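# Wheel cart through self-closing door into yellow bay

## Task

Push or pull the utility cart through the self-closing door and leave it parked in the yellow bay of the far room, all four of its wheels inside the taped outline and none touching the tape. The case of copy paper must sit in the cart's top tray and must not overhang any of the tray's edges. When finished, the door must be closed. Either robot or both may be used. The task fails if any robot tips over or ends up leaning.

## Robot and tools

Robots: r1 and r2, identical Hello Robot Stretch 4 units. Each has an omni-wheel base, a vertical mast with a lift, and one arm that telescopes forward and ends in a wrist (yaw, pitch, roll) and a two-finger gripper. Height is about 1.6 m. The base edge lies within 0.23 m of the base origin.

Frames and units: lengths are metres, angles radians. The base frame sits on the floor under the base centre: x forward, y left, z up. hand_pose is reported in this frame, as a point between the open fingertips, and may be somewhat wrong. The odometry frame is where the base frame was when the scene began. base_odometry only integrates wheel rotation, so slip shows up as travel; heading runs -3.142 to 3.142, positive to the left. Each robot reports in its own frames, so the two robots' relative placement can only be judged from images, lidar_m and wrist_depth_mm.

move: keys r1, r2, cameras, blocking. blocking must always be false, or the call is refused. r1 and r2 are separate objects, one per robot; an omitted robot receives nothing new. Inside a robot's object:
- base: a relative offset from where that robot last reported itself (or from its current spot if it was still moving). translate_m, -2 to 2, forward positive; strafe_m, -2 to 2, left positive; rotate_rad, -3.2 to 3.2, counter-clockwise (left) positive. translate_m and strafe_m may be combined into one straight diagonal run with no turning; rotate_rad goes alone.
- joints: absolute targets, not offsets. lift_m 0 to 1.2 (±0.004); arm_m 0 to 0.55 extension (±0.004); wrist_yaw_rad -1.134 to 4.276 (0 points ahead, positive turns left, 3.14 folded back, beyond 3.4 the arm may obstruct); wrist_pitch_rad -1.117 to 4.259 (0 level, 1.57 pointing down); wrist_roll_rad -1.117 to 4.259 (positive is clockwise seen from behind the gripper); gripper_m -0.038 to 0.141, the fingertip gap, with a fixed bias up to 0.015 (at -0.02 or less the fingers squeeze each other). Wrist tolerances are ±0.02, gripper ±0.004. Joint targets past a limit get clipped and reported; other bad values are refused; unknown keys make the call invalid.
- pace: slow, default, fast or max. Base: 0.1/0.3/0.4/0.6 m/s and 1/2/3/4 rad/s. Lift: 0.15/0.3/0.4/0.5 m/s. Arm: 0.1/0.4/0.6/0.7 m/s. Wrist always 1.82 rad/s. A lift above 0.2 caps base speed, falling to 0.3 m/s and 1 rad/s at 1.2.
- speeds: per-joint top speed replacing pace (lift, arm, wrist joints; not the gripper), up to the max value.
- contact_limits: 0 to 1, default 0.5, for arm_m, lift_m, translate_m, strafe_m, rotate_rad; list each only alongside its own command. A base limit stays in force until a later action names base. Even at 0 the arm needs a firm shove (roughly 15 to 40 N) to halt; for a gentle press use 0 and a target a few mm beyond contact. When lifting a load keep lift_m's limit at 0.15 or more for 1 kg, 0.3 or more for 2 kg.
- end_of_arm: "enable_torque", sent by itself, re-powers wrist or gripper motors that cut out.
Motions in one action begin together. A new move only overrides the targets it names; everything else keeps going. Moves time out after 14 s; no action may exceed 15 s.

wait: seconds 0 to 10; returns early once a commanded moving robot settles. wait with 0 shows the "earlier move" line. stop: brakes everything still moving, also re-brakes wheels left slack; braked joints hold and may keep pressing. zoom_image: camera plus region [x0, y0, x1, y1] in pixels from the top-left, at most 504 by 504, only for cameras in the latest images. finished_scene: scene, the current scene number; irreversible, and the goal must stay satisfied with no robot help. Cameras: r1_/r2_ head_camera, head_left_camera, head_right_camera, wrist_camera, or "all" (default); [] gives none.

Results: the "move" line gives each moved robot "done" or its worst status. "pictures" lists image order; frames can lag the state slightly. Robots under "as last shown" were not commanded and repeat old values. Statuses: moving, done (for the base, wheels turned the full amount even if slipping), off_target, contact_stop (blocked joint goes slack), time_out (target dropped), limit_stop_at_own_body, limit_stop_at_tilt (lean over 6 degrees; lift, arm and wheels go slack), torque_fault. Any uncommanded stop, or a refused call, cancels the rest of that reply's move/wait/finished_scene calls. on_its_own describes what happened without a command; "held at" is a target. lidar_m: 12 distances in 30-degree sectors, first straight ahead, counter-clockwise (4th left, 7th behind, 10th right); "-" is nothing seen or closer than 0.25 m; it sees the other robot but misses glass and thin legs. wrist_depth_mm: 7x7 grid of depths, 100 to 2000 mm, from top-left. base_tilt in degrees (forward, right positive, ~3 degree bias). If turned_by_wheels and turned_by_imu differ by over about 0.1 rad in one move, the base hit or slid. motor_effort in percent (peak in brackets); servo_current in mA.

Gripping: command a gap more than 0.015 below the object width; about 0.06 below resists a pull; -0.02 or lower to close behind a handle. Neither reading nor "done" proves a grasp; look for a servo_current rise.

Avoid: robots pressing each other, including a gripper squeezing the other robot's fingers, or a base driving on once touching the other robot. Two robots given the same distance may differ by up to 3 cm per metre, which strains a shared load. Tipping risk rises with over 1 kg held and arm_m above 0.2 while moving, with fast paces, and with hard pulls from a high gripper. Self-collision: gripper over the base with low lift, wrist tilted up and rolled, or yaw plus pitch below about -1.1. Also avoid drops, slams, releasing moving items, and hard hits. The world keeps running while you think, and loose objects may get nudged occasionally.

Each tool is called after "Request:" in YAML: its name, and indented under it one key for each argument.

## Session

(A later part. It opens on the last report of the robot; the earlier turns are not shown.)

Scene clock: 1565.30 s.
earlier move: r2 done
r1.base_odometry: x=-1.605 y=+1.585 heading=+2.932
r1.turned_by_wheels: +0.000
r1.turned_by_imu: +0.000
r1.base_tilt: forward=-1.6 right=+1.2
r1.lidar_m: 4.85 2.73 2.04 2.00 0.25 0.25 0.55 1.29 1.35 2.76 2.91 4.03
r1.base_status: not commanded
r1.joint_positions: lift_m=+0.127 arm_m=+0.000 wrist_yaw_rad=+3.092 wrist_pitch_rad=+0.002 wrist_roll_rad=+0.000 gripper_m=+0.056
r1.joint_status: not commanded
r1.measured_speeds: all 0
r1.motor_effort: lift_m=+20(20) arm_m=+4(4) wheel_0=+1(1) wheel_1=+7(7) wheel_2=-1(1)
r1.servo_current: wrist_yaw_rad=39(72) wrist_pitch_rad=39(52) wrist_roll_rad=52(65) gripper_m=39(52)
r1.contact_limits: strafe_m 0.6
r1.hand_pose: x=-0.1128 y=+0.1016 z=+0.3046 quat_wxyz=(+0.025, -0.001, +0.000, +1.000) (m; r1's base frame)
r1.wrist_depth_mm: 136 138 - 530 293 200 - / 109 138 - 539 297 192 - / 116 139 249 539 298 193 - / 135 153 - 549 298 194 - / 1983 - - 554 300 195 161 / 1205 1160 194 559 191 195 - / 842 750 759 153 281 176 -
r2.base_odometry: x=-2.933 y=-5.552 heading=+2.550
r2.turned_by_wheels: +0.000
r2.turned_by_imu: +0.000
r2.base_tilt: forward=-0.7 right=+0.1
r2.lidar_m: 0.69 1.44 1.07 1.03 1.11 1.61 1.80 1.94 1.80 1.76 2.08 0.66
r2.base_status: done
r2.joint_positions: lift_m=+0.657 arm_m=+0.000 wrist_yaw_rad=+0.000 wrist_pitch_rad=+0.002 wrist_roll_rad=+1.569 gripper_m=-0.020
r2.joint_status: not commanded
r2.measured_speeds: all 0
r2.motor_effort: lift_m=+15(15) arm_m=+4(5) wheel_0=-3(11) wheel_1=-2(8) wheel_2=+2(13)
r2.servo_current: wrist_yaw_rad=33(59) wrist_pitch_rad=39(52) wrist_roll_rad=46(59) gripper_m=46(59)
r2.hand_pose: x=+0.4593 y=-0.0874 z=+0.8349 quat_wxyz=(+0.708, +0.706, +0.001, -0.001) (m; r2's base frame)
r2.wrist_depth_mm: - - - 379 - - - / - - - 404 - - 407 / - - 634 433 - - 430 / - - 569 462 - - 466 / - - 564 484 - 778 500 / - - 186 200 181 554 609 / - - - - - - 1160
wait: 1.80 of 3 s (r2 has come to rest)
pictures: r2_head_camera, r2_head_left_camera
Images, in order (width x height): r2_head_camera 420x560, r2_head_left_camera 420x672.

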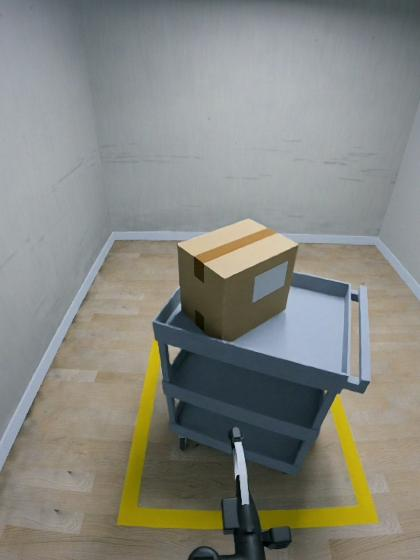

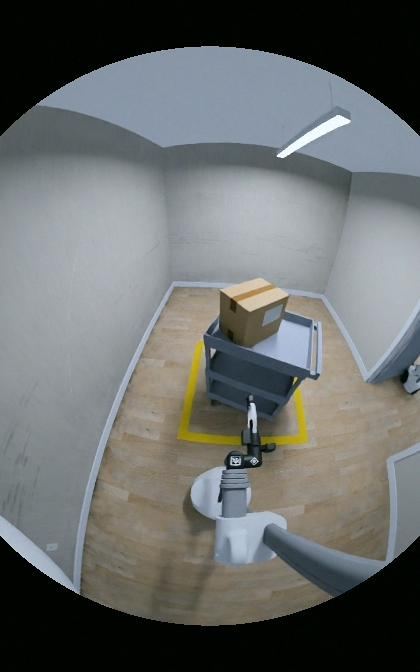

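Request:
wait:
  seconds: 0
  cameras: ["r2_head_camera","r2_head_left_camera","r2_head_right_camera"]

Request:
zoom_image:
  camera: "r2_head_camera"
  region: [0, 200, 420, 560]

Scene clock: 1584.03 s.
r1.base_odometry: x=-1.605 y=+1.585 heading=+2.932
r1.turned_by_wheels: +0.000
r1.turned_by_imu: +0.000
r1.base_tilt: forward=-1.6 right=+1.3
r1.lidar_m: 4.86 2.75 2.07 2.01 0.25 0.25 0.55 1.27 1.37 2.77 2.86 4.00
r1.base_status: not commanded
r1.joint_positions: lift_m=+0.127 arm_m=+0.000 wrist_yaw_rad=+3.092 wrist_pitch_rad=+0.002 wrist_roll_rad=+0.000 gripper_m=+0.056
r1.joint_status: not commanded
r1.measured_speeds: all 0
r1.motor_effort: lift_m=+20(20) arm_m=+4(4) wheel_0=+0(1) wheel_1=+7(7) wheel_2=-1(1)
r1.servo_current: wrist_yaw_rad=65(72) wrist_pitch_rad=39(52) wrist_roll_rad=52(65) gripper_m=39(52)
r1.contact_limits: strafe_m 0.6
r1.hand_pose: x=-0.1128 y=+0.1016 z=+0.3046 quat_wxyz=(+0.025, -0.001, +0.000, +1.000) (m; r1's base frame)
r1.wrist_depth_mm: 136 138 - 530 291 201 - / 109 138 - 535 294 191 - / 116 139 250 549 297 193 - / 135 153 - 544 298 194 - / 1983 - - 559 300 195 160 / 1205 1182 194 564 191 195 - / 854 759 750 153 279 176 -
r2.base_odometry: x=-2.933 y=-5.552 heading=+2.550
r2.turned_by_wheels: +0.000
r2.turned_by_imu: +0.000
r2.base_tilt: forward=-0.7 right=+0.1
r2.lidar_m: 0.69 1.42 1.08 1.03 1.10 1.60 1.80 1.92 1.80 1.78 2.06 0.68
r2.base_status: done
r2.joint_positions: lift_m=+0.657 arm_m=+0.000 wrist_yaw_rad=+0.000 wrist_pitch_rad=+0.002 wrist_roll_rad=+1.569 gripper_m=-0.020
r2.joint_status: not commanded
r2.measured_speeds: all 0
r2.motor_effort: lift_m=+15(15) arm_m=+4(5) wheel_0=-3(11) wheel_1=-2(8) wheel_2=+3(13)
r2.servo_current: wrist_yaw_rad=46(59) wrist_pitch_rad=39(52) wrist_roll_rad=46(59) gripper_m=46(59)
r2.hand_pose: x=+0.4593 y=-0.0874 z=+0.8349 quat_wxyz=(+0.708, +0.706, +0.001, -0.001) (m; r2's base frame)
r2.wrist_depth_mm: - - - 379 - - - / - - - 404 - - 407 / - - 627 433 - - 430 / - - 564 466 - - 466 / - - 559 488 - 788 500 / - - 185 200 181 554 603 / - - - - - - 1160
pictures: r2_head_camera, r2_head_left_camera, r2_head_right_camera
Images, in order (width x height): r2_head_camera 420x560, r2_head_left_camera 420x672, r2_head_right_camera 420x672.

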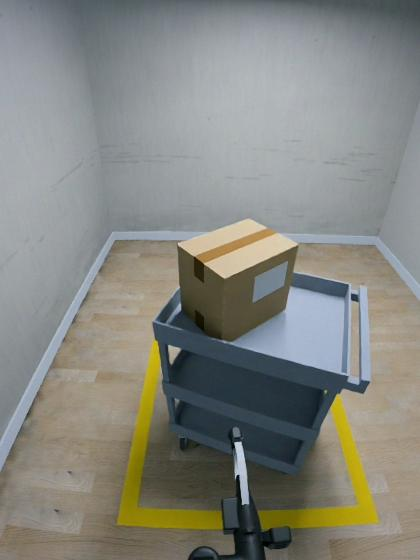

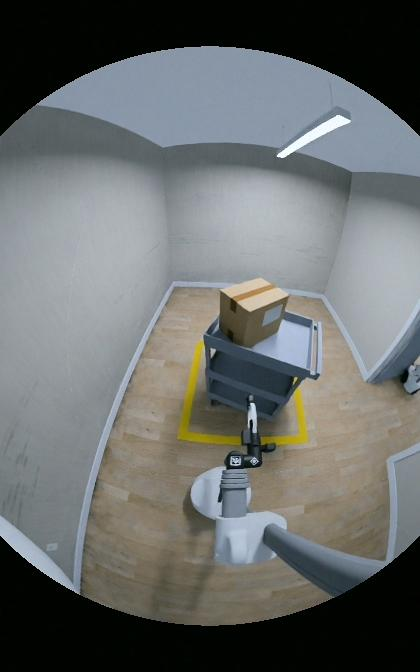

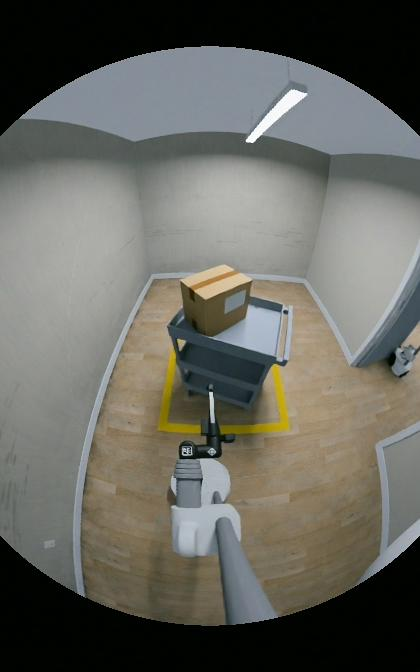

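Scaled by 1.200 from the camera's 420x560 image, which has a finer 1200x1600 frame.

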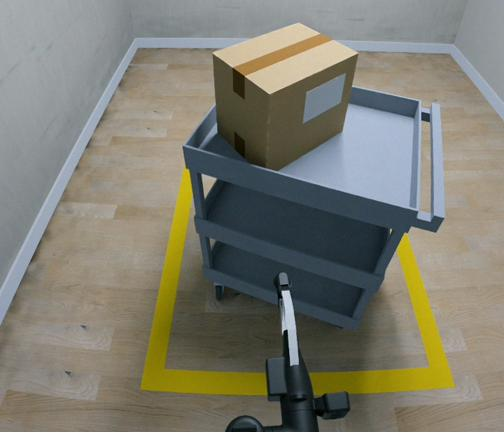

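Request:
move:
  blocking: false
  r2: {"base":{"strafe_m":-0.22},"pace":"slow"}
  cameras: []

Request:
wait:
  seconds: 4
  cameras: []

Request:
move:
  blocking: false
  r2: {"base":{"translate_m":0.26},"pace":"slow"}
  cameras: []

Request:
wait:
  seconds: 5
  cameras: ["r2_head_camera"]

Request:
zoom_image:
  camera: "r2_head_camera"
  region: [0, 200, 420, 560]

Scene clock: 1601.63 s.
move: r2 moving
r1: as last shown
r1.lidar_m: 4.86 2.77 2.05 2.02 0.25 0.25 0.55 1.30 1.38 2.78 2.90 4.00
r1.servo_current: wrist_yaw_rad=39(59) wrist_pitch_rad=39(46) wrist_roll_rad=46(65) gripper_m=46(46)
r1.contact_limits: strafe_m 0.6
r1.wrist_depth_mm: 135 138 - 530 291 201 - / 109 138 - 539 294 192 - / 116 139 249 544 297 193 - / 135 153 - 549 298 195 - / 1921 - - 554 301 195 161 / 1182 1205 194 564 191 195 - / 854 759 759 153 279 176 -
r2.base_odometry: x=-2.925 y=-5.540 heading=+2.550
r2.turned_by_wheels: +0.000
r2.turned_by_imu: +0.001
r2.base_tilt: forward=-0.7 right=+0.1
r2.lidar_m: 0.70 1.44 1.09 1.05 1.11 1.62 1.81 1.94 1.81 1.74 2.05 0.66
r2.base_status: strafe_m moving
r2.joint_positions: lift_m=+0.657 arm_m=+0.000 wrist_yaw_rad=+0.000 wrist_pitch_rad=+0.002 wrist_roll_rad=+1.569 gripper_m=-0.020
r2.joint_status: not commanded
r2.measured_speeds: translate_m=+0.000 strafe_m=-0.057 rotate_rad=+0.001 lift_m=+0.000 arm_m=+0.000 wrist_yaw_rad=+0.000 wrist_pitch_rad=+0.000 wrist_roll_rad=+0.000
r2.motor_effort: lift_m=+15(15) arm_m=+4(5) wheel_0=+10(13) wheel_1=-8(9) wheel_2=+0(2)
r2.servo_current: wrist_yaw_rad=52(52) wrist_pitch_rad=39(39) wrist_roll_rad=39(52) gripper_m=52(52)
r2.hand_pose: x=+0.4593 y=-0.0874 z=+0.8349 quat_wxyz=(+0.708, +0.706, +0.001, -0.001) (m; r2's base frame)
r2.wrist_depth_mm: - - - 379 - - - / - - - 402 - - 402 / - - 634 424 - - 430 / - - 574 462 - - 459 / - - 544 484 - 788 492 / - - 185 200 181 549 1060 / - - - - - - -
pictures: none
No camera images: "cameras" was empty.

Scene clock: 1604.47 s.
earlier move: r2 done
r1.base_odometry: x=-1.605 y=+1.585 heading=+2.932
r1.turned_by_wheels: +0.000
r1.turned_by_imu: +0.000
r1.base_tilt: forward=-1.6 right=+1.3
r1.lidar_m: 4.85 2.74 2.07 2.01 0.25 0.25 0.54 1.30 1.34 2.76 2.90 3.99
r1.base_status: not commanded
r1.joint_positions: lift_m=+0.127 arm_m=+0.000 wrist_yaw_rad=+3.092 wrist_pitch_rad=+0.002 wrist_roll_rad=+0.000 gripper_m=+0.056
r1.joint_status: not commanded
r1.measured_speeds: all 0
r1.motor_effort: lift_m=+20(20) arm_m=+4(4) wheel_0=+0(1) wheel_1=+7(7) wheel_2=-1(1)
r1.servo_current: wrist_yaw_rad=52(65) wrist_pitch_rad=39(52) wrist_roll_rad=46(65) gripper_m=46(52)
r1.contact_limits: strafe_m 0.6
r1.hand_pose: x=-0.1128 y=+0.1016 z=+0.3046 quat_wxyz=(+0.025, -0.001, +0.000, +1.000) (m; r1's base frame)
r1.wrist_depth_mm: 136 138 - 530 293 200 - / 109 138 - 535 296 192 - / 116 139 249 544 297 193 - / 135 153 - 549 298 194 - / 1983 - - 554 301 194 160 / 1182 1205 194 559 191 195 - / 854 741 768 153 278 176 -
r2.base_odometry: x=-2.811 y=-5.370 heading=+2.550
r2.turned_by_wheels: +0.000
r2.turned_by_imu: +0.001
r2.base_tilt: forward=-0.7 right=+0.1
r2.lidar_m: 0.58 0.78 1.29 1.24 1.31 1.88 1.84 1.96 1.56 1.55 1.88 0.59
r2.base_status: done
r2.joint_positions: lift_m=+0.657 arm_m=+0.000 wrist_yaw_rad=+0.000 wrist_pitch_rad=+0.002 wrist_roll_rad=+1.569 gripper_m=-0.020
r2.joint_status: not commanded
r2.measured_speeds: all 0
r2.motor_effort: lift_m=+15(15) arm_m=+4(5) wheel_0=+5(13) wheel_1=-4(9) wheel_2=+0(2)
r2.servo_current: wrist_yaw_rad=46(59) wrist_pitch_rad=39(52) wrist_roll_rad=52(65) gripper_m=46(59)
r2.hand_pose: x=+0.4593 y=-0.0874 z=+0.8349 quat_wxyz=(+0.708, +0.706, +0.001, -0.001) (m; r2's base frame)
r2.wrist_depth_mm: - - - - - 1661 1160 / - - - 320 - 778 1025 / - - - 347 359 353 353 / - - - 366 - 842 - / - - 640 387 - - 402 / - - 185 200 180 - 433 / - - 544 - - - 466
wait: 2.83 of 4 s (r2 has come to rest)
pictures: none
No camera images: "cameras" was empty.

Scene clock: 1604.97 s.
move: r2 moving
r1: as last shown
r1.base_tilt: forward=-1.6 right=+1.2
r1.lidar_m: 4.85 2.77 2.03 2.00 0.25 0.25 0.54 1.29 1.33 2.77 2.92 4.00
r1.servo_current: wrist_yaw_rad=59(65) wrist_pitch_rad=46(46) wrist_roll_rad=46(59) gripper_m=46(52)
r1.contact_limits: strafe_m 0.6
r1.wrist_depth_mm: 136 138 - 530 294 200 - / 109 138 - 539 296 193 - / 116 139 250 544 297 193 - / 135 153 - 549 300 194 - / 1983 - - 559 301 194 160 / 1160 1182 194 559 191 194 - / 866 750 750 153 281 176 -
r2.base_odometry: x=-2.821 y=-5.363 heading=+2.550
r2.turned_by_wheels: +0.000
r2.turned_by_imu: +0.000
r2.base_tilt: forward=-0.7 right=+0.1
r2.lidar_m: 0.60 0.76 1.30 1.26 1.35 1.93 1.83 1.94 1.60 1.55 1.86 0.60
r2.base_status: translate_m moving
r2.joint_positions: lift_m=+0.657 arm_m=+0.000 wrist_yaw_rad=+0.000 wrist_pitch_rad=+0.002 wrist_roll_rad=+1.569 gripper_m=-0.020
r2.joint_status: not commanded
r2.measured_speeds: translate_m=+0.048 strafe_m=+0.000 rotate_rad=+0.000 lift_m=+0.000 arm_m=+0.000 wrist_yaw_rad=+0.000 wrist_pitch_rad=+0.000 wrist_roll_rad=+0.000
r2.motor_effort: lift_m=+15(15) arm_m=+4(4) wheel_0=+7(8) wheel_1=+5(6) wheel_2=-10(10)
r2.servo_current: wrist_yaw_rad=39(52) wrist_pitch_rad=39(46) wrist_roll_rad=39(52) gripper_m=52(52)
r2.hand_pose: x=+0.4593 y=-0.0874 z=+0.8349 quat_wxyz=(+0.708, +0.706, +0.001, -0.001) (m; r2's base frame)
r2.wrist_depth_mm: - - - - - 1618 1138 / - - - 310 - 732 1042 / - - - 330 343 343 342 / - - - 355 - - - / - - 640 377 - - - / - - 185 200 180 - 424 / - - 535 - - - 459
pictures: none
No camera images: "cameras" was empty.

Scene clock: 1608.33 s.
earlier move: r2 done
r1.base_odometry: x=-1.605 y=+1.585 heading=+2.932
r1.turned_by_wheels: +0.000
r1.turned_by_imu: +0.000
r1.base_tilt: forward=-1.6 right=+1.3
r1.lidar_m: 4.86 2.72 2.06 2.01 0.25 0.26 0.54 1.29 1.33 2.78 2.90 3.99
r1.base_status: not commanded
r1.joint_positions: lift_m=+0.127 arm_m=+0.000 wrist_yaw_rad=+3.092 wrist_pitch_rad=+0.002 wrist_roll_rad=+0.000 gripper_m=+0.056
r1.joint_status: not commanded
r1.measured_speeds: all 0
r1.motor_effort: lift_m=+20(20) arm_m=+4(4) wheel_0=+0(1) wheel_1=+7(7) wheel_2=-1(1)
r1.servo_current: wrist_yaw_rad=46(65) wrist_pitch_rad=39(52) wrist_roll_rad=33(72) gripper_m=46(52)
r1.contact_limits: strafe_m 0.6
r1.hand_pose: x=-0.1128 y=+0.1016 z=+0.3046 quat_wxyz=(+0.025, -0.001, +0.000, +1.000) (m; r1's base frame)
r1.wrist_depth_mm: 136 138 - 525 293 200 - / 109 138 - 535 297 192 - / 116 139 249 539 300 194 - / 135 153 - 549 298 193 - / 1983 - - 554 300 195 160 / 1205 1182 194 559 191 195 - / 854 759 750 153 278 175 -
r2.base_odometry: x=-3.026 y=-5.225 heading=+2.550
r2.turned_by_wheels: +0.000
r2.turned_by_imu: +0.001
r2.base_tilt: forward=-0.7 right=+0.1
r2.lidar_m: 0.45 0.60 1.27 1.24 1.31 1.90 2.06 2.11 1.62 1.59 1.75 0.43
r2.base_status: done
r2.joint_positions: lift_m=+0.657 arm_m=+0.000 wrist_yaw_rad=-0.001 wrist_pitch_rad=+0.002 wrist_roll_rad=+1.569 gripper_m=-0.020
r2.joint_status: not commanded
r2.measured_speeds: all 0
r2.motor_effort: lift_m=+15(15) arm_m=+4(5) wheel_0=+6(13) wheel_1=+4(7) wheel_2=-7(15)
r2.servo_current: wrist_yaw_rad=52(59) wrist_pitch_rad=46(46) wrist_roll_rad=46(59) gripper_m=46(59)
r2.hand_pose: x=+0.4592 y=-0.0877 z=+0.8349 quat_wxyz=(+0.708, +0.706, +0.000, -0.001) (m; r2's base frame)
r2.wrist_depth_mm: - - - 171 - 1336 1025 / - - - 179 185 190 191 / - - - 195 198 683 - / - - 530 210 217 723 - / - 508 484 224 - 788 - / - 462 186 200 180 - - / - 418 421 - - - -
wait: 3.37 of 5 s (r2 has come to rest)
pictures: r2_head_camera
Images, in order (width x height): r2_head_camera 420x560.

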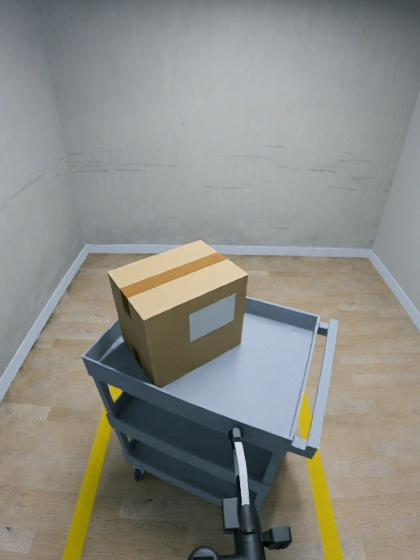

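Scaled by 1.200 from the camera's 420x560 image, which has a finer 1200x1600 frame.

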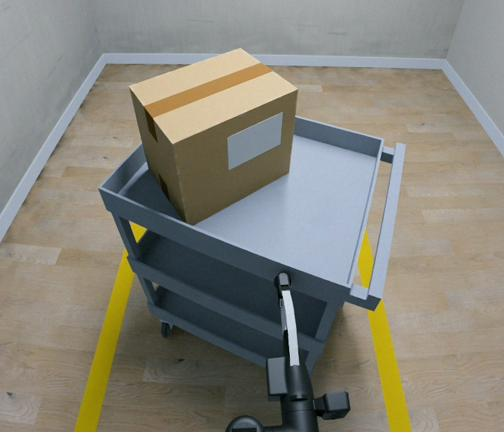

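Request:
move:
  blocking: false
  r2: {"base":{"translate_m":-0.05},"pace":"slow"}
  cameras: []

Request:
wait:
  seconds: 2
  cameras: []

Request:
move:
  blocking: false
  r2: {"base":{"strafe_m":-0.08},"pace":"slow"}
  cameras: []

Request:
wait:
  seconds: 2
  cameras: []

Request:
move:
  blocking: false
  r2: {"base":{"translate_m":0.15},"pace":"slow"}
  cameras: []

Request:
wait:
  seconds: 4
  cameras: ["r2_head_camera"]

Request:
zoom_image:
  camera: "r2_head_camera"
  region: [0, 200, 420, 560]

Scene clock: 1618.10 s.
move: r2 moving
r1: as last shown
r1.lidar_m: 4.85 2.76 2.05 2.03 0.25 0.26 0.54 1.29 1.32 2.77 2.91 3.99
r1.servo_current: wrist_yaw_rad=59(59) wrist_pitch_rad=39(52) wrist_roll_rad=52(59) gripper_m=39(46)
r1.contact_limits: strafe_m 0.6
r1.wrist_depth_mm: 136 138 - 525 293 200 - / 109 138 - 535 297 192 - / 116 139 248 539 297 193 - / 135 153 - 549 300 193 - / 1983 - - 554 300 194 161 / 1182 1182 193 559 190 194 - / 854 750 759 153 279 176 -
r2.base_odometry: x=-3.016 y=-5.231 heading=+2.550
r2.turned_by_wheels: +0.000
r2.turned_by_imu: +0.000
r2.base_tilt: forward=-0.6 right=+0.0
r2.lidar_m: 0.46 0.64 1.29 1.23 1.32 1.91 2.08 2.11 1.62 1.59 1.75 0.44
r2.base_status: translate_m moving
r2.joint_positions: lift_m=+0.657 arm_m=+0.000 wrist_yaw_rad=-0.001 wrist_pitch_rad=+0.002 wrist_roll_rad=+1.569 gripper_m=-0.020
r2.joint_status: not commanded
r2.measured_speeds: translate_m=-0.049 strafe_m=+0.000 rotate_rad=-0.003 lift_m=+0.000 arm_m=+0.000 wrist_yaw_rad=+0.000 wrist_pitch_rad=+0.000 wrist_roll_rad=+0.000
r2.motor_effort: lift_m=+15(15) arm_m=+4(5) wheel_0=-5(6) wheel_1=-5(7) wheel_2=+10(10)
r2.servo_current: wrist_yaw_rad=33(59) wrist_pitch_rad=39(46) wrist_roll_rad=46(59) gripper_m=52(52)
r2.hand_pose: x=+0.4592 y=-0.0877 z=+0.8349 quat_wxyz=(+0.708, +0.706, +0.000, -0.001) (m; r2's base frame)
r2.wrist_depth_mm: - - - 182 - 1499 1078 / - - - 191 195 200 200 / - - - 206 211 683 - / - - 544 221 - 723 - / - 521 492 236 - 788 - / - 473 185 198 180 - - / - 424 427 - - - -
pictures: none
No camera images: "cameras" was empty.

Scene clock: 1619.30 s.
earlier move: r2 done
r1.base_odometry: x=-1.605 y=+1.585 heading=+2.932
r1.turned_by_wheels: +0.000
r1.turned_by_imu: +0.000
r1.base_tilt: forward=-1.6 right=+1.3
r1.lidar_m: 4.86 2.73 2.06 2.00 0.25 0.26 0.53 1.29 1.35 2.77 2.87 4.01
r1.base_status: not commanded
r1.joint_positions: lift_m=+0.127 arm_m=+0.000 wrist_yaw_rad=+3.092 wrist_pitch_rad=+0.002 wrist_roll_rad=+0.000 gripper_m=+0.056
r1.joint_status: not commanded
r1.measured_speeds: all 0
r1.motor_effort: lift_m=+20(20) arm_m=+4(4) wheel_0=+0(1) wheel_1=+7(7) wheel_2=-1(1)
r1.servo_current: wrist_yaw_rad=52(72) wrist_pitch_rad=39(52) wrist_roll_rad=59(65) gripper_m=39(46)
r1.contact_limits: strafe_m 0.6
r1.hand_pose: x=-0.1128 y=+0.1016 z=+0.3046 quat_wxyz=(+0.025, -0.001, +0.000, +1.000) (m; r1's base frame)
r1.wrist_depth_mm: 136 138 - 525 293 200 - / 109 138 - 535 296 193 - / 116 138 249 544 298 193 - / 135 153 - 549 300 195 - / 1983 - - 554 300 194 160 / 1205 1229 193 554 191 195 - / 842 759 759 153 279 176 -
r2.base_odometry: x=-2.985 y=-5.252 heading=+2.550
r2.turned_by_wheels: +0.000
r2.turned_by_imu: +0.000
r2.base_tilt: forward=-0.6 right=+0.1
r2.lidar_m: 0.51 0.68 1.27 1.24 1.33 1.93 2.02 2.10 1.60 1.56 1.78 0.47
r2.base_status: done
r2.joint_positions: lift_m=+0.657 arm_m=+0.000 wrist_yaw_rad=-0.001 wrist_pitch_rad=+0.002 wrist_roll_rad=+1.569 gripper_m=-0.020
r2.joint_status: not commanded
r2.measured_speeds: all 0
r2.motor_effort: lift_m=+15(15) arm_m=+4(5) wheel_0=-4(8) wheel_1=-5(7) wheel_2=+6(10)
r2.servo_current: wrist_yaw_rad=46(59) wrist_pitch_rad=39(46) wrist_roll_rad=39(59) gripper_m=52(52)
r2.hand_pose: x=+0.4592 y=-0.0877 z=+0.8349 quat_wxyz=(+0.708, +0.706, +0.000, -0.001) (m; r2's base frame)
r2.wrist_depth_mm: - - - 211 - 1537 1078 / - - - 226 246 246 237 / - - - 241 - 715 - / - - 591 259 - 741 - / - - 535 277 - 798 - / - 504 185 200 171 - - / - 459 459 - - - -
wait: 1.20 of 2 s (r2 has come to rest)
pictures: none
No camera images: "cameras" was empty.

Scene clock: 1619.80 s.
move: r2 moving
r1: as last shown
r1.lidar_m: 4.88 2.72 2.05 2.00 0.25 0.25 0.51 1.29 1.34 2.77 2.91 4.01
r1.servo_current: wrist_yaw_rad=52(65) wrist_pitch_rad=46(46) wrist_roll_rad=39(52) gripper_m=46(46)
r1.contact_limits: strafe_m 0.6
r1.wrist_depth_mm: 136 138 - 535 293 200 - / 109 138 - 535 296 191 - / 116 139 249 549 297 193 - / 135 153 - 554 298 194 - / 1921 - - 549 300 194 161 / 1182 1182 194 559 191 194 - / 854 750 750 153 279 176 -
r2.base_odometry: x=-2.977 y=-5.241 heading=+2.550
r2.turned_by_wheels: +0.000
r2.turned_by_imu: +0.000
r2.base_tilt: forward=-0.7 right=+0.0
r2.lidar_m: 0.49 0.64 1.29 1.24 1.35 1.96 2.03 2.08 1.60 1.55 1.77 0.48
r2.base_status: strafe_m moving
r2.joint_positions: lift_m=+0.657 arm_m=+0.000 wrist_yaw_rad=-0.001 wrist_pitch_rad=+0.002 wrist_roll_rad=+1.569 gripper_m=-0.020
r2.joint_status: not commanded
r2.measured_speeds: translate_m=+0.000 strafe_m=-0.055 rotate_rad=-0.001 lift_m=+0.000 arm_m=+0.000 wrist_yaw_rad=+0.000 wrist_pitch_rad=+0.000 wrist_roll_rad=+0.000
r2.motor_effort: lift_m=+15(15) arm_m=+4(4) wheel_0=+9(9) wheel_1=-8(10) wheel_2=+0(4)
r2.servo_current: wrist_yaw_rad=46(52) wrist_pitch_rad=39(46) wrist_roll_rad=46(52) gripper_m=52(59)
r2.hand_pose: x=+0.4592 y=-0.0877 z=+0.8349 quat_wxyz=(+0.708, +0.706, +0.000, -0.001) (m; r2's base frame)
r2.wrist_depth_mm: - - - 206 - 1618 1138 / - - - 222 - 647 - / - - - 236 239 243 239 / - - - 254 - 750 - / - - 544 270 - 809 - / - 517 185 200 180 - - / - 466 462 - - - -
pictures: none
No camera images: "cameras" was empty.

Scene clock: 1621.23 s.
earlier move: r2 done
r1.base_odometry: x=-1.605 y=+1.585 heading=+2.932
r1.turned_by_wheels: +0.000
r1.turned_by_imu: +0.000
r1.base_tilt: forward=-1.6 right=+1.3
r1.lidar_m: 4.86 2.76 2.04 2.00 0.25 0.25 0.53 1.30 1.35 2.78 2.89 4.00
r1.base_status: not commanded
r1.joint_positions: lift_m=+0.127 arm_m=+0.000 wrist_yaw_rad=+3.092 wrist_pitch_rad=+0.002 wrist_roll_rad=+0.000 gripper_m=+0.056
r1.joint_status: not commanded
r1.measured_speeds: all 0
r1.motor_effort: lift_m=+20(20) arm_m=+4(4) wheel_0=+0(1) wheel_1=+7(7) wheel_2=-1(1)
r1.servo_current: wrist_yaw_rad=52(72) wrist_pitch_rad=39(52) wrist_roll_rad=39(78) gripper_m=39(46)
r1.contact_limits: strafe_m 0.6
r1.hand_pose: x=-0.1128 y=+0.1016 z=+0.3046 quat_wxyz=(+0.025, -0.001, +0.000, +1.000) (m; r1's base frame)
r1.wrist_depth_mm: 136 138 - 535 291 200 - / 109 138 - 535 294 191 - / 116 139 249 549 298 193 - / 135 153 - 549 300 193 - / 1983 - - 559 300 195 160 / 1205 1229 195 564 191 195 - / 866 759 759 153 279 176 -
r2.base_odometry: x=-2.941 y=-5.186 heading=+2.550
r2.turned_by_wheels: +0.000
r2.turned_by_imu: +0.000
r2.base_tilt: forward=-0.7 right=+0.1
r2.lidar_m: 0.47 0.62 1.35 1.31 1.40 2.03 2.04 2.00 1.51 1.49 1.71 0.46
r2.base_status: done
r2.joint_positions: lift_m=+0.657 arm_m=+0.000 wrist_yaw_rad=-0.001 wrist_pitch_rad=+0.002 wrist_roll_rad=+1.569 gripper_m=-0.020
r2.joint_status: not commanded
r2.measured_speeds: all 0
r2.motor_effort: lift_m=+15(15) arm_m=+4(5) wheel_0=+3(11) wheel_1=-3(10) wheel_2=+0(4)
r2.servo_current: wrist_yaw_rad=39(59) wrist_pitch_rad=39(46) wrist_roll_rad=39(59) gripper_m=52(59)
r2.hand_pose: x=+0.4592 y=-0.0877 z=+0.8349 quat_wxyz=(+0.708, +0.706, +0.000, -0.001) (m; r2's base frame)
r2.wrist_depth_mm: - - - - - 1618 1138 / - - - 402 - 1366 1098 / - - - 205 - 683 - / - - - 224 255 253 236 / - - 569 236 244 245 - / - - 186 199 180 - - / - - 488 - - - -
wait: 1.43 of 2 s (r2 has come to rest)
pictures: none
No camera images: "cameras" was empty.

Scene clock: 1621.73 s.
move: r2 moving
r1: as last shown
r1.lidar_m: 4.84 2.74 2.06 1.99 0.25 0.25 0.51 1.30 1.34 2.77 2.90 3.99
r1.servo_current: wrist_yaw_rad=46(59) wrist_pitch_rad=39(46) wrist_roll_rad=46(59) gripper_m=39(46)
r1.contact_limits: strafe_m 0.6
r1.wrist_depth_mm: 136 138 - 530 293 200 - / 109 139 - 544 297 193 - / 116 139 250 539 298 193 - / 135 153 - 549 300 195 - / 1921 - - 554 300 194 160 / 1182 1205 193 554 191 194 - / 854 759 768 153 281 176 -
r2.base_odometry: x=-2.951 y=-5.179 heading=+2.550
r2.turned_by_wheels: +0.000
r2.turned_by_imu: +0.000
r2.base_tilt: forward=-0.7 right=+0.1
r2.lidar_m: 0.44 0.61 1.36 1.31 1.41 2.01 2.04 2.00 1.52 1.48 1.72 0.45
r2.base_status: translate_m moving
r2.joint_positions: lift_m=+0.657 arm_m=+0.000 wrist_yaw_rad=-0.001 wrist_pitch_rad=+0.002 wrist_roll_rad=+1.569 gripper_m=-0.020
r2.joint_status: not commanded
r2.measured_speeds: translate_m=+0.048 strafe_m=+0.000 rotate_rad=+0.002 lift_m=+0.000 arm_m=+0.000 wrist_yaw_rad=+0.000 wrist_pitch_rad=+0.000 wrist_roll_rad=+0.000
r2.motor_effort: lift_m=+15(15) arm_m=+4(5) wheel_0=+7(9) wheel_1=+5(6) wheel_2=-9(9)
r2.servo_current: wrist_yaw_rad=52(59) wrist_pitch_rad=46(46) wrist_roll_rad=59(59) gripper_m=46(59)
r2.hand_pose: x=+0.4592 y=-0.0877 z=+0.8349 quat_wxyz=(+0.708, +0.706, +0.000, -0.001) (m; r2's base frame)
r2.wrist_depth_mm: - - - - - 1618 1138 / - - - 504 - 1430 1025 / - - - 195 - 676 - / - - - 213 234 243 229 / - - 564 224 231 232 - / - - 185 200 171 - - / - - 488 - - - -
pictures: none
No camera images: "cameras" was empty.

Scene clock: 1624.03 s.
earlier move: r2 done
r1.base_odometry: x=-1.605 y=+1.585 heading=+2.932
r1.turned_by_wheels: +0.000
r1.turned_by_imu: +0.000
r1.base_tilt: forward=-1.6 right=+1.3
r1.lidar_m: 4.85 2.73 2.06 2.02 0.25 0.25 0.56 1.28 1.34 2.77 2.88 4.00
r1.base_status: not commanded
r1.joint_positions: lift_m=+0.127 arm_m=+0.000 wrist_yaw_rad=+3.092 wrist_pitch_rad=+0.002 wrist_roll_rad=+0.000 gripper_m=+0.056
r1.joint_status: not commanded
r1.measured_speeds: all 0
r1.motor_effort: lift_m=+20(20) arm_m=+4(4) wheel_0=+0(1) wheel_1=+7(7) wheel_2=-1(1)
r1.servo_current: wrist_yaw_rad=26(65) wrist_pitch_rad=39(52) wrist_roll_rad=39(72) gripper_m=39(46)
r1.contact_limits: strafe_m 0.6
r1.hand_pose: x=-0.1128 y=+0.1016 z=+0.3046 quat_wxyz=(+0.025, -0.001, +0.000, +1.000) (m; r1's base frame)
r1.wrist_depth_mm: 135 138 - 530 293 201 - / 109 138 - 535 296 192 - / 116 138 249 539 298 193 - / 135 153 - 549 297 195 - / 1921 - - 554 300 195 160 / 1205 1182 193 559 191 195 - / 854 759 750 153 281 176 -
r2.base_odometry: x=-3.065 y=-5.103 heading=+2.550
r2.turned_by_wheels: +0.000
r2.turned_by_imu: +0.000
r2.base_tilt: forward=-0.7 right=+0.1
r2.lidar_m: 0.46 0.59 1.35 1.29 1.41 2.01 2.19 2.02 1.53 2.22 1.66 0.45
r2.base_status: done
r2.joint_positions: lift_m=+0.657 arm_m=+0.000 wrist_yaw_rad=-0.001 wrist_pitch_rad=+0.002 wrist_roll_rad=+1.569 gripper_m=-0.020
r2.joint_status: not commanded
r2.measured_speeds: all 0
r2.motor_effort: lift_m=+15(15) arm_m=+4(5) wheel_0=+5(9) wheel_1=+5(8) wheel_2=-7(12)
r2.servo_current: wrist_yaw_rad=33(59) wrist_pitch_rad=39(46) wrist_roll_rad=52(65) gripper_m=46(59)
r2.hand_pose: x=+0.4592 y=-0.0877 z=+0.8349 quat_wxyz=(+0.708, +0.706, +0.000, -0.001) (m; r2's base frame)
r2.wrist_depth_mm: - - - 181 - 1661 1138 / - - - 189 196 200 198 / - - - 201 204 661 - / - - - 214 - 699 - / - 530 500 225 - 732 - / - 477 186 202 179 - - / - 427 424 - - - -
wait: 2.30 of 4 s (r2 has come to rest)
pictures: r2_head_camera
Images, in order (width x height): r2_head_camera 420x560.

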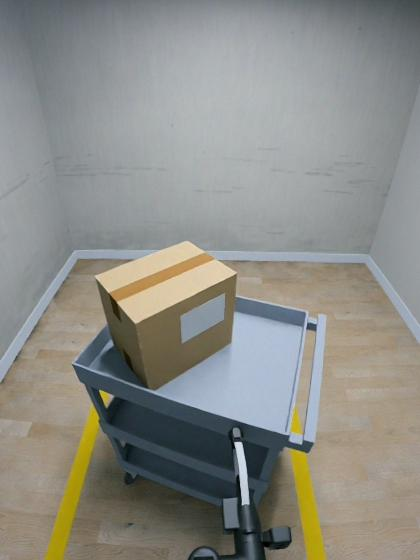

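Scaled by 1.200 from the camera's 420x560 image, which has a finer 1200x1600 frame.

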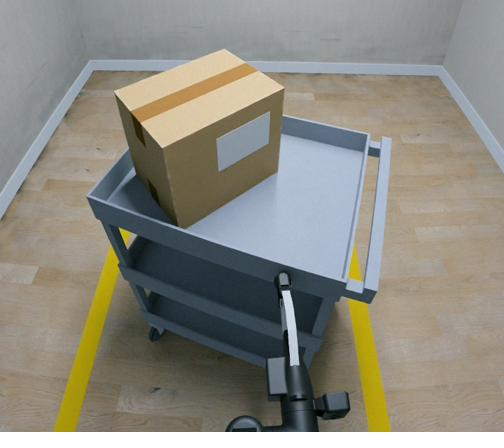

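Request:
move:
  blocking: false
  r2: {"base":{"translate_m":0.09},"pace":"slow"}
  cameras: []

Request:
wait:
  seconds: 4
  cameras: ["r2_head_camera"]

Request:
zoom_image:
  camera: "r2_head_camera"
  region: [0, 200, 420, 560]

Scene clock: 1637.57 s.
move: r2 moving
r1: as last shown
r1.base_tilt: forward=-1.6 right=+1.2
r1.lidar_m: 4.85 2.75 2.02 2.00 0.25 0.25 0.56 1.28 1.34 2.77 2.89 4.00
r1.servo_current: wrist_yaw_rad=59(65) wrist_pitch_rad=39(52) wrist_roll_rad=46(72) gripper_m=39(46)
r1.contact_limits: strafe_m 0.6
r1.wrist_depth_mm: 136 138 - 525 291 200 - / 109 138 - 535 297 191 - / 116 139 249 544 297 193 - / 135 153 - 549 300 194 - / 1921 - - 554 301 195 161 / 1160 1182 194 559 191 194 - / 854 750 750 153 279 176 -
r2.base_odometry: x=-3.075 y=-5.096 heading=+2.550
r2.turned_by_wheels: +0.000
r2.turned_by_imu: +0.000
r2.base_tilt: forward=-0.7 right=+0.0
r2.lidar_m: 0.47 0.60 1.35 1.31 1.40 2.01 2.21 2.01 1.53 2.13 1.65 0.45
r2.base_status: translate_m moving
r2.joint_positions: lift_m=+0.657 arm_m=+0.000 wrist_yaw_rad=-0.001 wrist_pitch_rad=+0.002 wrist_roll_rad=+1.569 gripper_m=-0.020
r2.joint_status: not commanded
r2.measured_speeds: translate_m=+0.049 strafe_m=+0.000 rotate_rad=-0.001 lift_m=+0.000 arm_m=+0.000 wrist_yaw_rad=+0.000 wrist_pitch_rad=+0.000 wrist_roll_rad=+0.000
r2.motor_effort: lift_m=+15(15) arm_m=+4(5) wheel_0=+8(9) wheel_1=+5(8) wheel_2=-9(13)
r2.servo_current: wrist_yaw_rad=52(52) wrist_pitch_rad=39(46) wrist_roll_rad=46(52) gripper_m=52(52)
r2.hand_pose: x=+0.4592 y=-0.0877 z=+0.8349 quat_wxyz=(+0.708, +0.706, +0.000, -0.001) (m; r2's base frame)
r2.wrist_depth_mm: - - - 181 - 1661 1078 / - - - 190 193 198 198 / - - - 201 204 661 - / - - - 214 - 699 - / - 525 492 224 - 741 - / - 473 185 202 180 - - / - 418 421 - - - -
pictures: none
No camera images: "cameras" was empty.

Scene clock: 1639.23 s.
earlier move: r2 done
r1.base_odometry: x=-1.605 y=+1.585 heading=+2.932
r1.turned_by_wheels: +0.000
r1.turned_by_imu: +0.000
r1.base_tilt: forward=-1.6 right=+1.3
r1.lidar_m: 4.87 2.76 2.04 2.00 0.25 0.25 0.52 1.28 1.33 2.77 2.90 3.99
r1.base_status: not commanded
r1.joint_positions: lift_m=+0.127 arm_m=+0.000 wrist_yaw_rad=+3.092 wrist_pitch_rad=+0.002 wrist_roll_rad=+0.000 gripper_m=+0.056
r1.joint_status: not commanded
r1.measured_speeds: all 0
r1.motor_effort: lift_m=+20(20) arm_m=+4(4) wheel_0=+0(1) wheel_1=+7(7) wheel_2=-1(1)
r1.servo_current: wrist_yaw_rad=59(72) wrist_pitch_rad=39(52) wrist_roll_rad=39(72) gripper_m=39(46)
r1.contact_limits: strafe_m 0.6
r1.hand_pose: x=-0.1128 y=+0.1016 z=+0.3046 quat_wxyz=(+0.025, -0.001, +0.000, +1.000) (m; r1's base frame)
r1.wrist_depth_mm: 136 138 - 530 293 201 - / 109 138 - 530 296 192 - / 116 139 248 544 297 193 - / 135 153 - 554 298 194 - / 1921 - - 559 301 195 160 / 1205 1182 193 554 190 195 - / 854 759 759 153 282 176 -
r2.base_odometry: x=-3.139 y=-5.053 heading=+2.550
r2.turned_by_wheels: +0.000
r2.turned_by_imu: +0.000
r2.base_tilt: forward=-0.7 right=+0.1
r2.lidar_m: 0.45 0.58 1.34 1.27 1.41 2.00 2.27 2.00 1.57 1.71 1.60 0.44
r2.base_status: done
r2.joint_positions: lift_m=+0.657 arm_m=+0.000 wrist_yaw_rad=-0.001 wrist_pitch_rad=+0.002 wrist_roll_rad=+1.569 gripper_m=-0.020
r2.joint_status: not commanded
r2.measured_speeds: all 0
r2.motor_effort: lift_m=+15(15) arm_m=+4(5) wheel_0=+3(9) wheel_1=+4(8) wheel_2=-6(13)
r2.servo_current: wrist_yaw_rad=46(59) wrist_pitch_rad=39(46) wrist_roll_rad=39(65) gripper_m=52(52)
r2.hand_pose: x=+0.4592 y=-0.0877 z=+0.8349 quat_wxyz=(+0.708, +0.706, +0.000, -0.001) (m; r2's base frame)
r2.wrist_depth_mm: - - - 183 185 189 - / - - - 193 198 634 - / - - - 204 209 668 - / - - 517 216 - 699 - / - 477 459 225 - 741 - / - 427 185 200 179 - - / - 392 382 - - - -
wait: 1.67 of 4 s (r2 has come to rest)
pictures: r2_head_camera
Images, in order (width x height): r2_head_camera 420x560.

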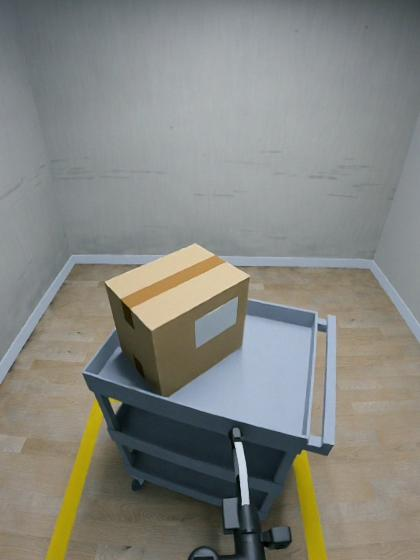

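Scaled by 1.200 from the camera's 420x560 image, which has a finer 1200x1600 frame.

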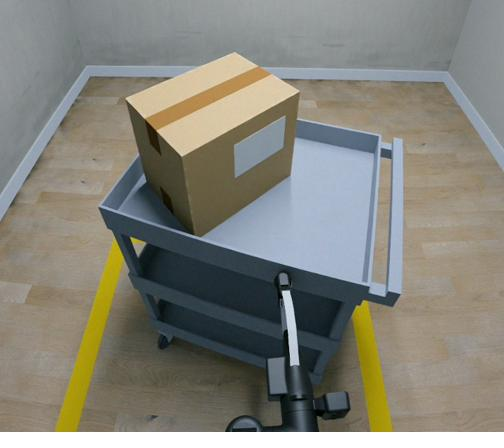

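Request:
move:
  blocking: false
  r2: {"base":{"translate_m":-0.06},"pace":"slow"}
  cameras: []

Request:
wait:
  seconds: 2
  cameras: []

Request:
move:
  blocking: false
  r2: {"base":{"strafe_m":-0.11},"pace":"slow"}
  cameras: []

Request:
wait:
  seconds: 3
  cameras: ["r2_head_camera"]

Request:
zoom_image:
  camera: "r2_head_camera"
  region: [0, 200, 420, 560]

Scene clock: 1656.77 s.
move: r2 moving
r1: as last shown
r1.base_tilt: forward=-1.5 right=+1.2
r1.lidar_m: 4.85 2.76 2.07 2.02 0.25 0.25 0.54 1.29 1.33 2.76 2.89 3.98
r1.motor_effort: lift_m=+20(20) arm_m=+4(4) wheel_0=+1(1) wheel_1=+7(7) wheel_2=-1(1)
r1.servo_current: wrist_yaw_rad=65(65) wrist_pitch_rad=39(46) wrist_roll_rad=46(65) gripper_m=46(46)
r1.contact_limits: strafe_m 0.6
r1.wrist_depth_mm: 136 138 - 530 293 200 - / 109 138 - 535 294 192 - / 116 138 249 549 298 194 - / 135 153 - 549 298 194 - / 1983 - - 559 300 195 161 / 1205 1205 193 559 191 195 - / 842 750 750 154 281 176 -
r2.base_odometry: x=-3.129 y=-5.059 heading=+2.550
r2.turned_by_wheels: +0.000
r2.turned_by_imu: +0.000
r2.base_tilt: forward=-0.7 right=+0.1
r2.lidar_m: 0.47 0.58 1.34 1.29 1.39 2.02 2.27 2.01 1.56 1.79 1.63 0.46
r2.base_status: translate_m moving
r2.joint_positions: lift_m=+0.657 arm_m=+0.000 wrist_yaw_rad=-0.001 wrist_pitch_rad=+0.002 wrist_roll_rad=+1.569 gripper_m=-0.020
r2.joint_status: not commanded
r2.measured_speeds: translate_m=-0.047 strafe_m=+0.001 rotate_rad=+0.002 lift_m=+0.000 arm_m=+0.000 wrist_yaw_rad=+0.000 wrist_pitch_rad=+0.000 wrist_roll_rad=+0.000
r2.motor_effort: lift_m=+15(15) arm_m=+4(4) wheel_0=-4(9) wheel_1=-5(7) wheel_2=+9(9)
r2.servo_current: wrist_yaw_rad=46(52) wrist_pitch_rad=39(46) wrist_roll_rad=52(59) gripper_m=52(52)
r2.hand_pose: x=+0.4592 y=-0.0877 z=+0.8349 quat_wxyz=(+0.708, +0.706, +0.000, -0.001) (m; r2's base frame)
r2.wrist_depth_mm: - - - 191 193 197 - / - - - 202 202 634 - / - - - 213 - 676 - / - - 525 225 - 707 - / - 500 469 236 - 750 - / - 442 185 200 180 - - / - 394 387 - - - -
pictures: none
No camera images: "cameras" was empty.

Scene clock: 1658.10 s.
earlier move: r2 done
r1.base_odometry: x=-1.605 y=+1.585 heading=+2.932
r1.turned_by_wheels: +0.000
r1.turned_by_imu: +0.000
r1.base_tilt: forward=-1.6 right=+1.3
r1.lidar_m: 4.87 2.74 2.03 2.02 0.25 0.25 0.54 1.30 1.31 2.78 2.89 4.00
r1.base_status: not commanded
r1.joint_positions: lift_m=+0.127 arm_m=+0.000 wrist_yaw_rad=+3.092 wrist_pitch_rad=+0.002 wrist_roll_rad=+0.000 gripper_m=+0.056
r1.joint_status: not commanded
r1.measured_speeds: all 0
r1.motor_effort: lift_m=+20(20) arm_m=+4(4) wheel_0=+0(1) wheel_1=+7(7) wheel_2=-1(1)
r1.servo_current: wrist_yaw_rad=46(72) wrist_pitch_rad=39(52) wrist_roll_rad=59(65) gripper_m=39(46)
r1.contact_limits: strafe_m 0.6
r1.hand_pose: x=-0.1128 y=+0.1016 z=+0.3046 quat_wxyz=(+0.025, -0.001, +0.000, +1.000) (m; r1's base frame)
r1.wrist_depth_mm: 136 138 - 535 291 200 - / 109 139 - 535 294 192 - / 116 139 249 539 297 193 - / 135 153 - 554 298 194 - / 1983 - - 559 303 195 161 / 1160 1229 194 559 191 194 - / 842 759 750 153 281 176 -
r2.base_odometry: x=-3.090 y=-5.086 heading=+2.550
r2.turned_by_wheels: +0.000
r2.turned_by_imu: +0.000
r2.base_tilt: forward=-0.7 right=+0.1
r2.lidar_m: 0.52 0.63 1.33 1.30 1.40 2.00 2.22 2.04 1.54 2.08 1.61 0.51
r2.base_status: done
r2.joint_positions: lift_m=+0.657 arm_m=+0.000 wrist_yaw_rad=-0.001 wrist_pitch_rad=+0.002 wrist_roll_rad=+1.569 gripper_m=-0.020
r2.joint_status: not commanded
r2.measured_speeds: all 0
r2.motor_effort: lift_m=+15(15) arm_m=+4(5) wheel_0=-4(9) wheel_1=-4(7) wheel_2=+5(10)
r2.servo_current: wrist_yaw_rad=52(59) wrist_pitch_rad=46(46) wrist_roll_rad=46(59) gripper_m=46(59)
r2.hand_pose: x=+0.4592 y=-0.0877 z=+0.8349 quat_wxyz=(+0.708, +0.706, +0.000, -0.001) (m; r2's base frame)
r2.wrist_depth_mm: - - - 236 244 1366 1078 / - - - 247 249 250 - / - - - 260 - 723 - / - - 585 276 - 741 - / - - 530 289 - 788 - / - 496 186 200 172 - - / - 433 433 - - - -
wait: 1.33 of 2 s (r2 has come to rest)
pictures: none
No camera images: "cameras" was empty.

Scene clock: 1658.60 s.
move: r2 moving
r1: as last shown
r1.lidar_m: 4.87 2.76 2.05 2.00 0.25 0.25 0.54 1.28 1.32 2.76 2.90 4.05
r1.servo_current: wrist_yaw_rad=39(52) wrist_pitch_rad=52(52) wrist_roll_rad=65(65) gripper_m=39(46)
r1.contact_limits: strafe_m 0.6
r1.wrist_depth_mm: 136 138 - 535 290 200 - / 109 138 - 535 297 192 - / 116 139 249 544 298 193 - / 135 153 - 539 298 193 - / 1921 - - 559 300 195 161 / 1205 1205 195 564 190 195 - / 854 750 750 154 279 176 -
r2.base_odometry: x=-3.082 y=-5.074 heading=+2.550
r2.turned_by_wheels: +0.000
r2.turned_by_imu: +0.000
r2.base_tilt: forward=-0.7 right=+0.1
r2.lidar_m: 0.51 0.63 1.36 1.33 1.39 2.03 2.20 1.96 1.53 2.07 1.62 0.49
r2.base_status: strafe_m moving
r2.joint_positions: lift_m=+0.657 arm_m=+0.000 wrist_yaw_rad=-0.001 wrist_pitch_rad=+0.002 wrist_roll_rad=+1.569 gripper_m=-0.020
r2.joint_status: not commanded
r2.measured_speeds: translate_m=+0.000 strafe_m=-0.057 rotate_rad=+0.001 lift_m=+0.000 arm_m=+0.000 wrist_yaw_rad=+0.000 wrist_pitch_rad=+0.000 wrist_roll_rad=+0.000
r2.motor_effort: lift_m=+15(15) arm_m=+4(4) wheel_0=+8(8) wheel_1=-8(8) wheel_2=+0(4)
r2.servo_current: wrist_yaw_rad=39(52) wrist_pitch_rad=33(46) wrist_roll_rad=52(59) gripper_m=52(52)
r2.hand_pose: x=+0.4592 y=-0.0877 z=+0.8349 quat_wxyz=(+0.708, +0.706, +0.000, -0.001) (m; r2's base frame)
r2.wrist_depth_mm: - - - 232 - 1618 1078 / - - - 242 245 248 245 / - - - 255 - 715 - / - - - 271 - 741 - / - - 535 283 - 798 - / - 492 186 200 171 - - / - 439 439 - - - -
pictures: none
No camera images: "cameras" was empty.

Scene clock: 1660.33 s.
earlier move: r2 done
r1.base_odometry: x=-1.605 y=+1.585 heading=+2.932
r1.turned_by_wheels: +0.000
r1.turned_by_imu: +0.000
r1.base_tilt: forward=-1.6 right=+1.2
r1.lidar_m: 4.85 2.73 2.03 2.01 0.25 0.25 0.55 1.29 1.37 2.77 2.90 4.01
r1.base_status: not commanded
r1.joint_positions: lift_m=+0.127 arm_m=+0.000 wrist_yaw_rad=+3.092 wrist_pitch_rad=+0.002 wrist_roll_rad=+0.000 gripper_m=+0.056
r1.joint_status: not commanded
r1.measured_speeds: all 0
r1.motor_effort: lift_m=+20(20) arm_m=+4(4) wheel_0=+0(1) wheel_1=+7(7) wheel_2=-1(1)
r1.servo_current: wrist_yaw_rad=59(65) wrist_pitch_rad=39(52) wrist_roll_rad=52(65) gripper_m=46(52)
r1.contact_limits: strafe_m 0.6
r1.hand_pose: x=-0.1128 y=+0.1016 z=+0.3046 quat_wxyz=(+0.025, -0.001, +0.000, +1.000) (m; r1's base frame)
r1.wrist_depth_mm: 136 138 - 530 291 200 - / 109 138 - 544 294 192 - / 116 139 250 544 297 193 - / 135 153 - 549 298 195 - / 1983 - - 559 301 194 161 / 1205 1205 193 559 191 194 - / 854 750 750 153 281 176 -
r2.base_odometry: x=-3.028 y=-4.995 heading=+2.550
r2.turned_by_wheels: +0.000
r2.turned_by_imu: +0.000
r2.base_tilt: forward=-0.7 right=+0.1
r2.lidar_m: 0.47 0.60 1.47 1.39 1.51 2.18 2.21 1.86 1.45 2.10 1.53 0.46
r2.base_status: done
r2.joint_positions: lift_m=+0.657 arm_m=+0.000 wrist_yaw_rad=-0.001 wrist_pitch_rad=+0.002 wrist_roll_rad=+1.569 gripper_m=-0.020
r2.joint_status: not commanded
r2.measured_speeds: all 0
r2.motor_effort: lift_m=+15(15) arm_m=+4(5) wheel_0=+3(8) wheel_1=-3(8) wheel_2=+0(4)
r2.servo_current: wrist_yaw_rad=46(59) wrist_pitch_rad=46(46) wrist_roll_rad=33(65) gripper_m=46(52)
r2.hand_pose: x=+0.4592 y=-0.0877 z=+0.8349 quat_wxyz=(+0.708, +0.706, +0.000, -0.001) (m; r2's base frame)
r2.wrist_depth_mm: - - - - - 1661 1138 / - - - - - 1661 1138 / - - - 221 - 683 433 / - - - 237 247 249 247 / - - - 245 - 723 - / - - 185 199 179 - - / - - 488 - - - -
wait: 1.73 of 3 s (r2 has come to rest)
pictures: r2_head_camera
Images, in order (width x height): r2_head_camera 420x560.

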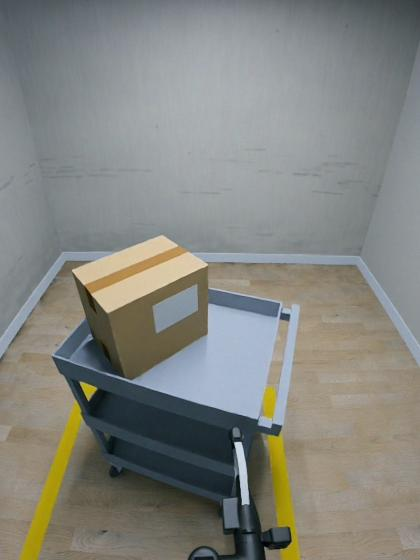

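Scaled by 1.200 from the camera's 420x560 image, which has a finer 1200x1600 frame.

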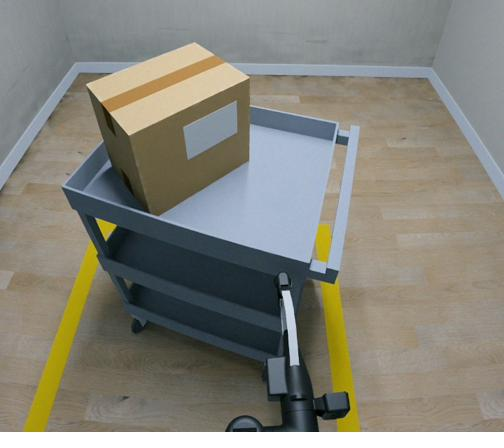

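Request:
move:
  blocking: false
  r2: {"base":{"translate_m":0.15},"pace":"slow"}
  cameras: []

Request:
wait:
  seconds: 4
  cameras: ["r2_head_camera"]

Request:
zoom_image:
  camera: "r2_head_camera"
  region: [0, 200, 420, 560]

Scene clock: 1670.97 s.
move: r2 moving
r1: as last shown
r1.base_tilt: forward=-1.6 right=+1.3
r1.lidar_m: 4.86 2.75 2.06 2.02 0.25 0.25 0.56 1.28 1.35 2.78 2.89 4.01
r1.motor_effort: lift_m=+20(20) arm_m=+4(4) wheel_0=+1(1) wheel_1=+7(7) wheel_2=-1(1)
r1.servo_current: wrist_yaw_rad=59(59) wrist_pitch_rad=39(46) wrist_roll_rad=39(65) gripper_m=46(46)
r1.contact_limits: strafe_m 0.6
r1.wrist_depth_mm: 135 138 - 525 293 200 - / 109 139 - 539 294 193 - / 116 139 249 539 297 194 - / 135 153 - 549 300 195 - / 1921 - - 559 301 194 160 / 1182 1205 193 559 191 195 - / 854 768 741 153 281 175 -
r2.base_odometry: x=-3.039 y=-4.988 heading=+2.550
r2.turned_by_wheels: +0.000
r2.turned_by_imu: +0.001
r2.base_tilt: forward=-0.7 right=+0.1
r2.lidar_m: 0.48 0.57 1.47 1.41 1.50 2.20 2.22 1.84 1.44 2.02 1.51 0.46
r2.base_status: translate_m moving
r2.joint_positions: lift_m=+0.657 arm_m=+0.000 wrist_yaw_rad=-0.001 wrist_pitch_rad=+0.002 wrist_roll_rad=+1.569 gripper_m=-0.020
r2.joint_status: not commanded
r2.measured_speeds: translate_m=+0.048 strafe_m=+0.000 rotate_rad=-0.002 lift_m=+0.000 arm_m=+0.000 wrist_yaw_rad=+0.000 wrist_pitch_rad=+0.000 wrist_roll_rad=+0.000
r2.motor_effort: lift_m=+15(15) arm_m=+4(4) wheel_0=+6(9) wheel_1=+7(7) wheel_2=-10(10)
r2.servo_current: wrist_yaw_rad=52(52) wrist_pitch_rad=39(46) wrist_roll_rad=52(52) gripper_m=52(52)
r2.hand_pose: x=+0.4592 y=-0.0877 z=+0.8349 quat_wxyz=(+0.708, +0.706, +0.000, -0.001) (m; r2's base frame)
r2.wrist_depth_mm: - - - - - 1576 1118 / - - - 442 - 1618 1160 / - - - 211 - 676 418 / - - - 227 236 238 237 / - - 580 236 - 723 - / - - 185 200 179 - - / - - 477 - - - -
pictures: none
No camera images: "cameras" was empty.

Scene clock: 1673.27 s.
earlier move: r2 done
r1.base_odometry: x=-1.605 y=+1.585 heading=+2.932
r1.turned_by_wheels: +0.000
r1.turned_by_imu: +0.000
r1.base_tilt: forward=-1.6 right=+1.3
r1.lidar_m: 4.87 2.75 2.03 2.03 0.25 0.25 0.54 1.29 1.34 2.76 2.90 4.01
r1.base_status: not commanded
r1.joint_positions: lift_m=+0.127 arm_m=+0.000 wrist_yaw_rad=+3.092 wrist_pitch_rad=+0.002 wrist_roll_rad=+0.000 gripper_m=+0.056
r1.joint_status: not commanded
r1.measured_speeds: all 0
r1.motor_effort: lift_m=+20(20) arm_m=+4(4) wheel_0=+0(1) wheel_1=+7(7) wheel_2=-1(1)
r1.servo_current: wrist_yaw_rad=65(72) wrist_pitch_rad=46(52) wrist_roll_rad=59(65) gripper_m=46(46)
r1.contact_limits: strafe_m 0.6
r1.hand_pose: x=-0.1128 y=+0.1016 z=+0.3046 quat_wxyz=(+0.025, -0.001, +0.000, +1.000) (m; r1's base frame)
r1.wrist_depth_mm: 136 138 - 535 291 200 - / 109 138 - 539 296 193 - / 116 139 249 544 297 192 - / 135 153 - 544 300 193 - / 1983 - - 559 301 194 161 / 1205 1205 193 554 190 195 - / 842 759 759 153 279 176 -
r2.base_odometry: x=-3.153 y=-4.911 heading=+2.550
r2.turned_by_wheels: +0.000
r2.turned_by_imu: +0.000
r2.base_tilt: forward=-0.7 right=+0.1
r2.lidar_m: 0.46 0.56 1.46 1.41 1.49 2.17 2.36 1.89 1.48 1.52 1.49 0.47
r2.base_status: done
r2.joint_positions: lift_m=+0.657 arm_m=+0.000 wrist_yaw_rad=-0.001 wrist_pitch_rad=+0.002 wrist_roll_rad=+1.569 gripper_m=-0.020
r2.joint_status: not commanded
r2.measured_speeds: all 0
r2.motor_effort: lift_m=+15(15) arm_m=+4(5) wheel_0=+4(11) wheel_1=+3(7) wheel_2=-5(14)
r2.servo_current: wrist_yaw_rad=52(59) wrist_pitch_rad=39(46) wrist_roll_rad=46(59) gripper_m=46(59)
r2.hand_pose: x=+0.4592 y=-0.0877 z=+0.8349 quat_wxyz=(+0.708, +0.706, +0.000, -0.001) (m; r2's base frame)
r2.wrist_depth_mm: - - - 195 - 1661 1138 / - - - 201 211 211 1042 / - - - 211 213 661 - / - - - 220 - 699 - / - - 525 228 - 741 - / - 496 185 203 179 741 - / - 424 424 - - - -
wait: 2.30 of 4 s (r2 has come to rest)
pictures: r2_head_camera
Images, in order (width x height): r2_head_camera 420x560.

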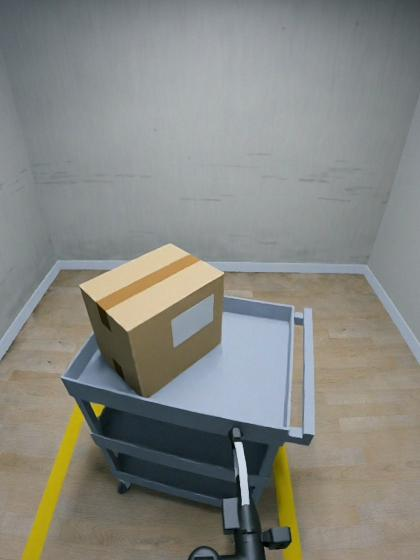

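Scaled by 1.200 from the camera's 420x560 image, which has a finer 1200x1600 frame.

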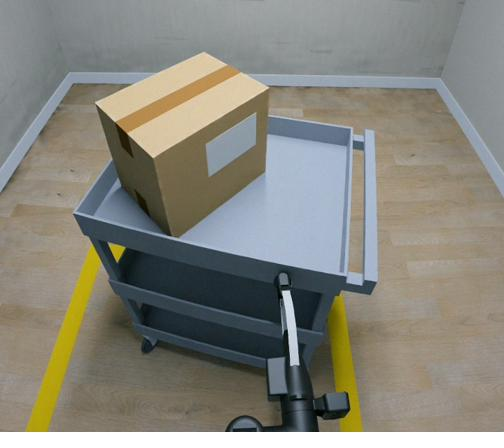

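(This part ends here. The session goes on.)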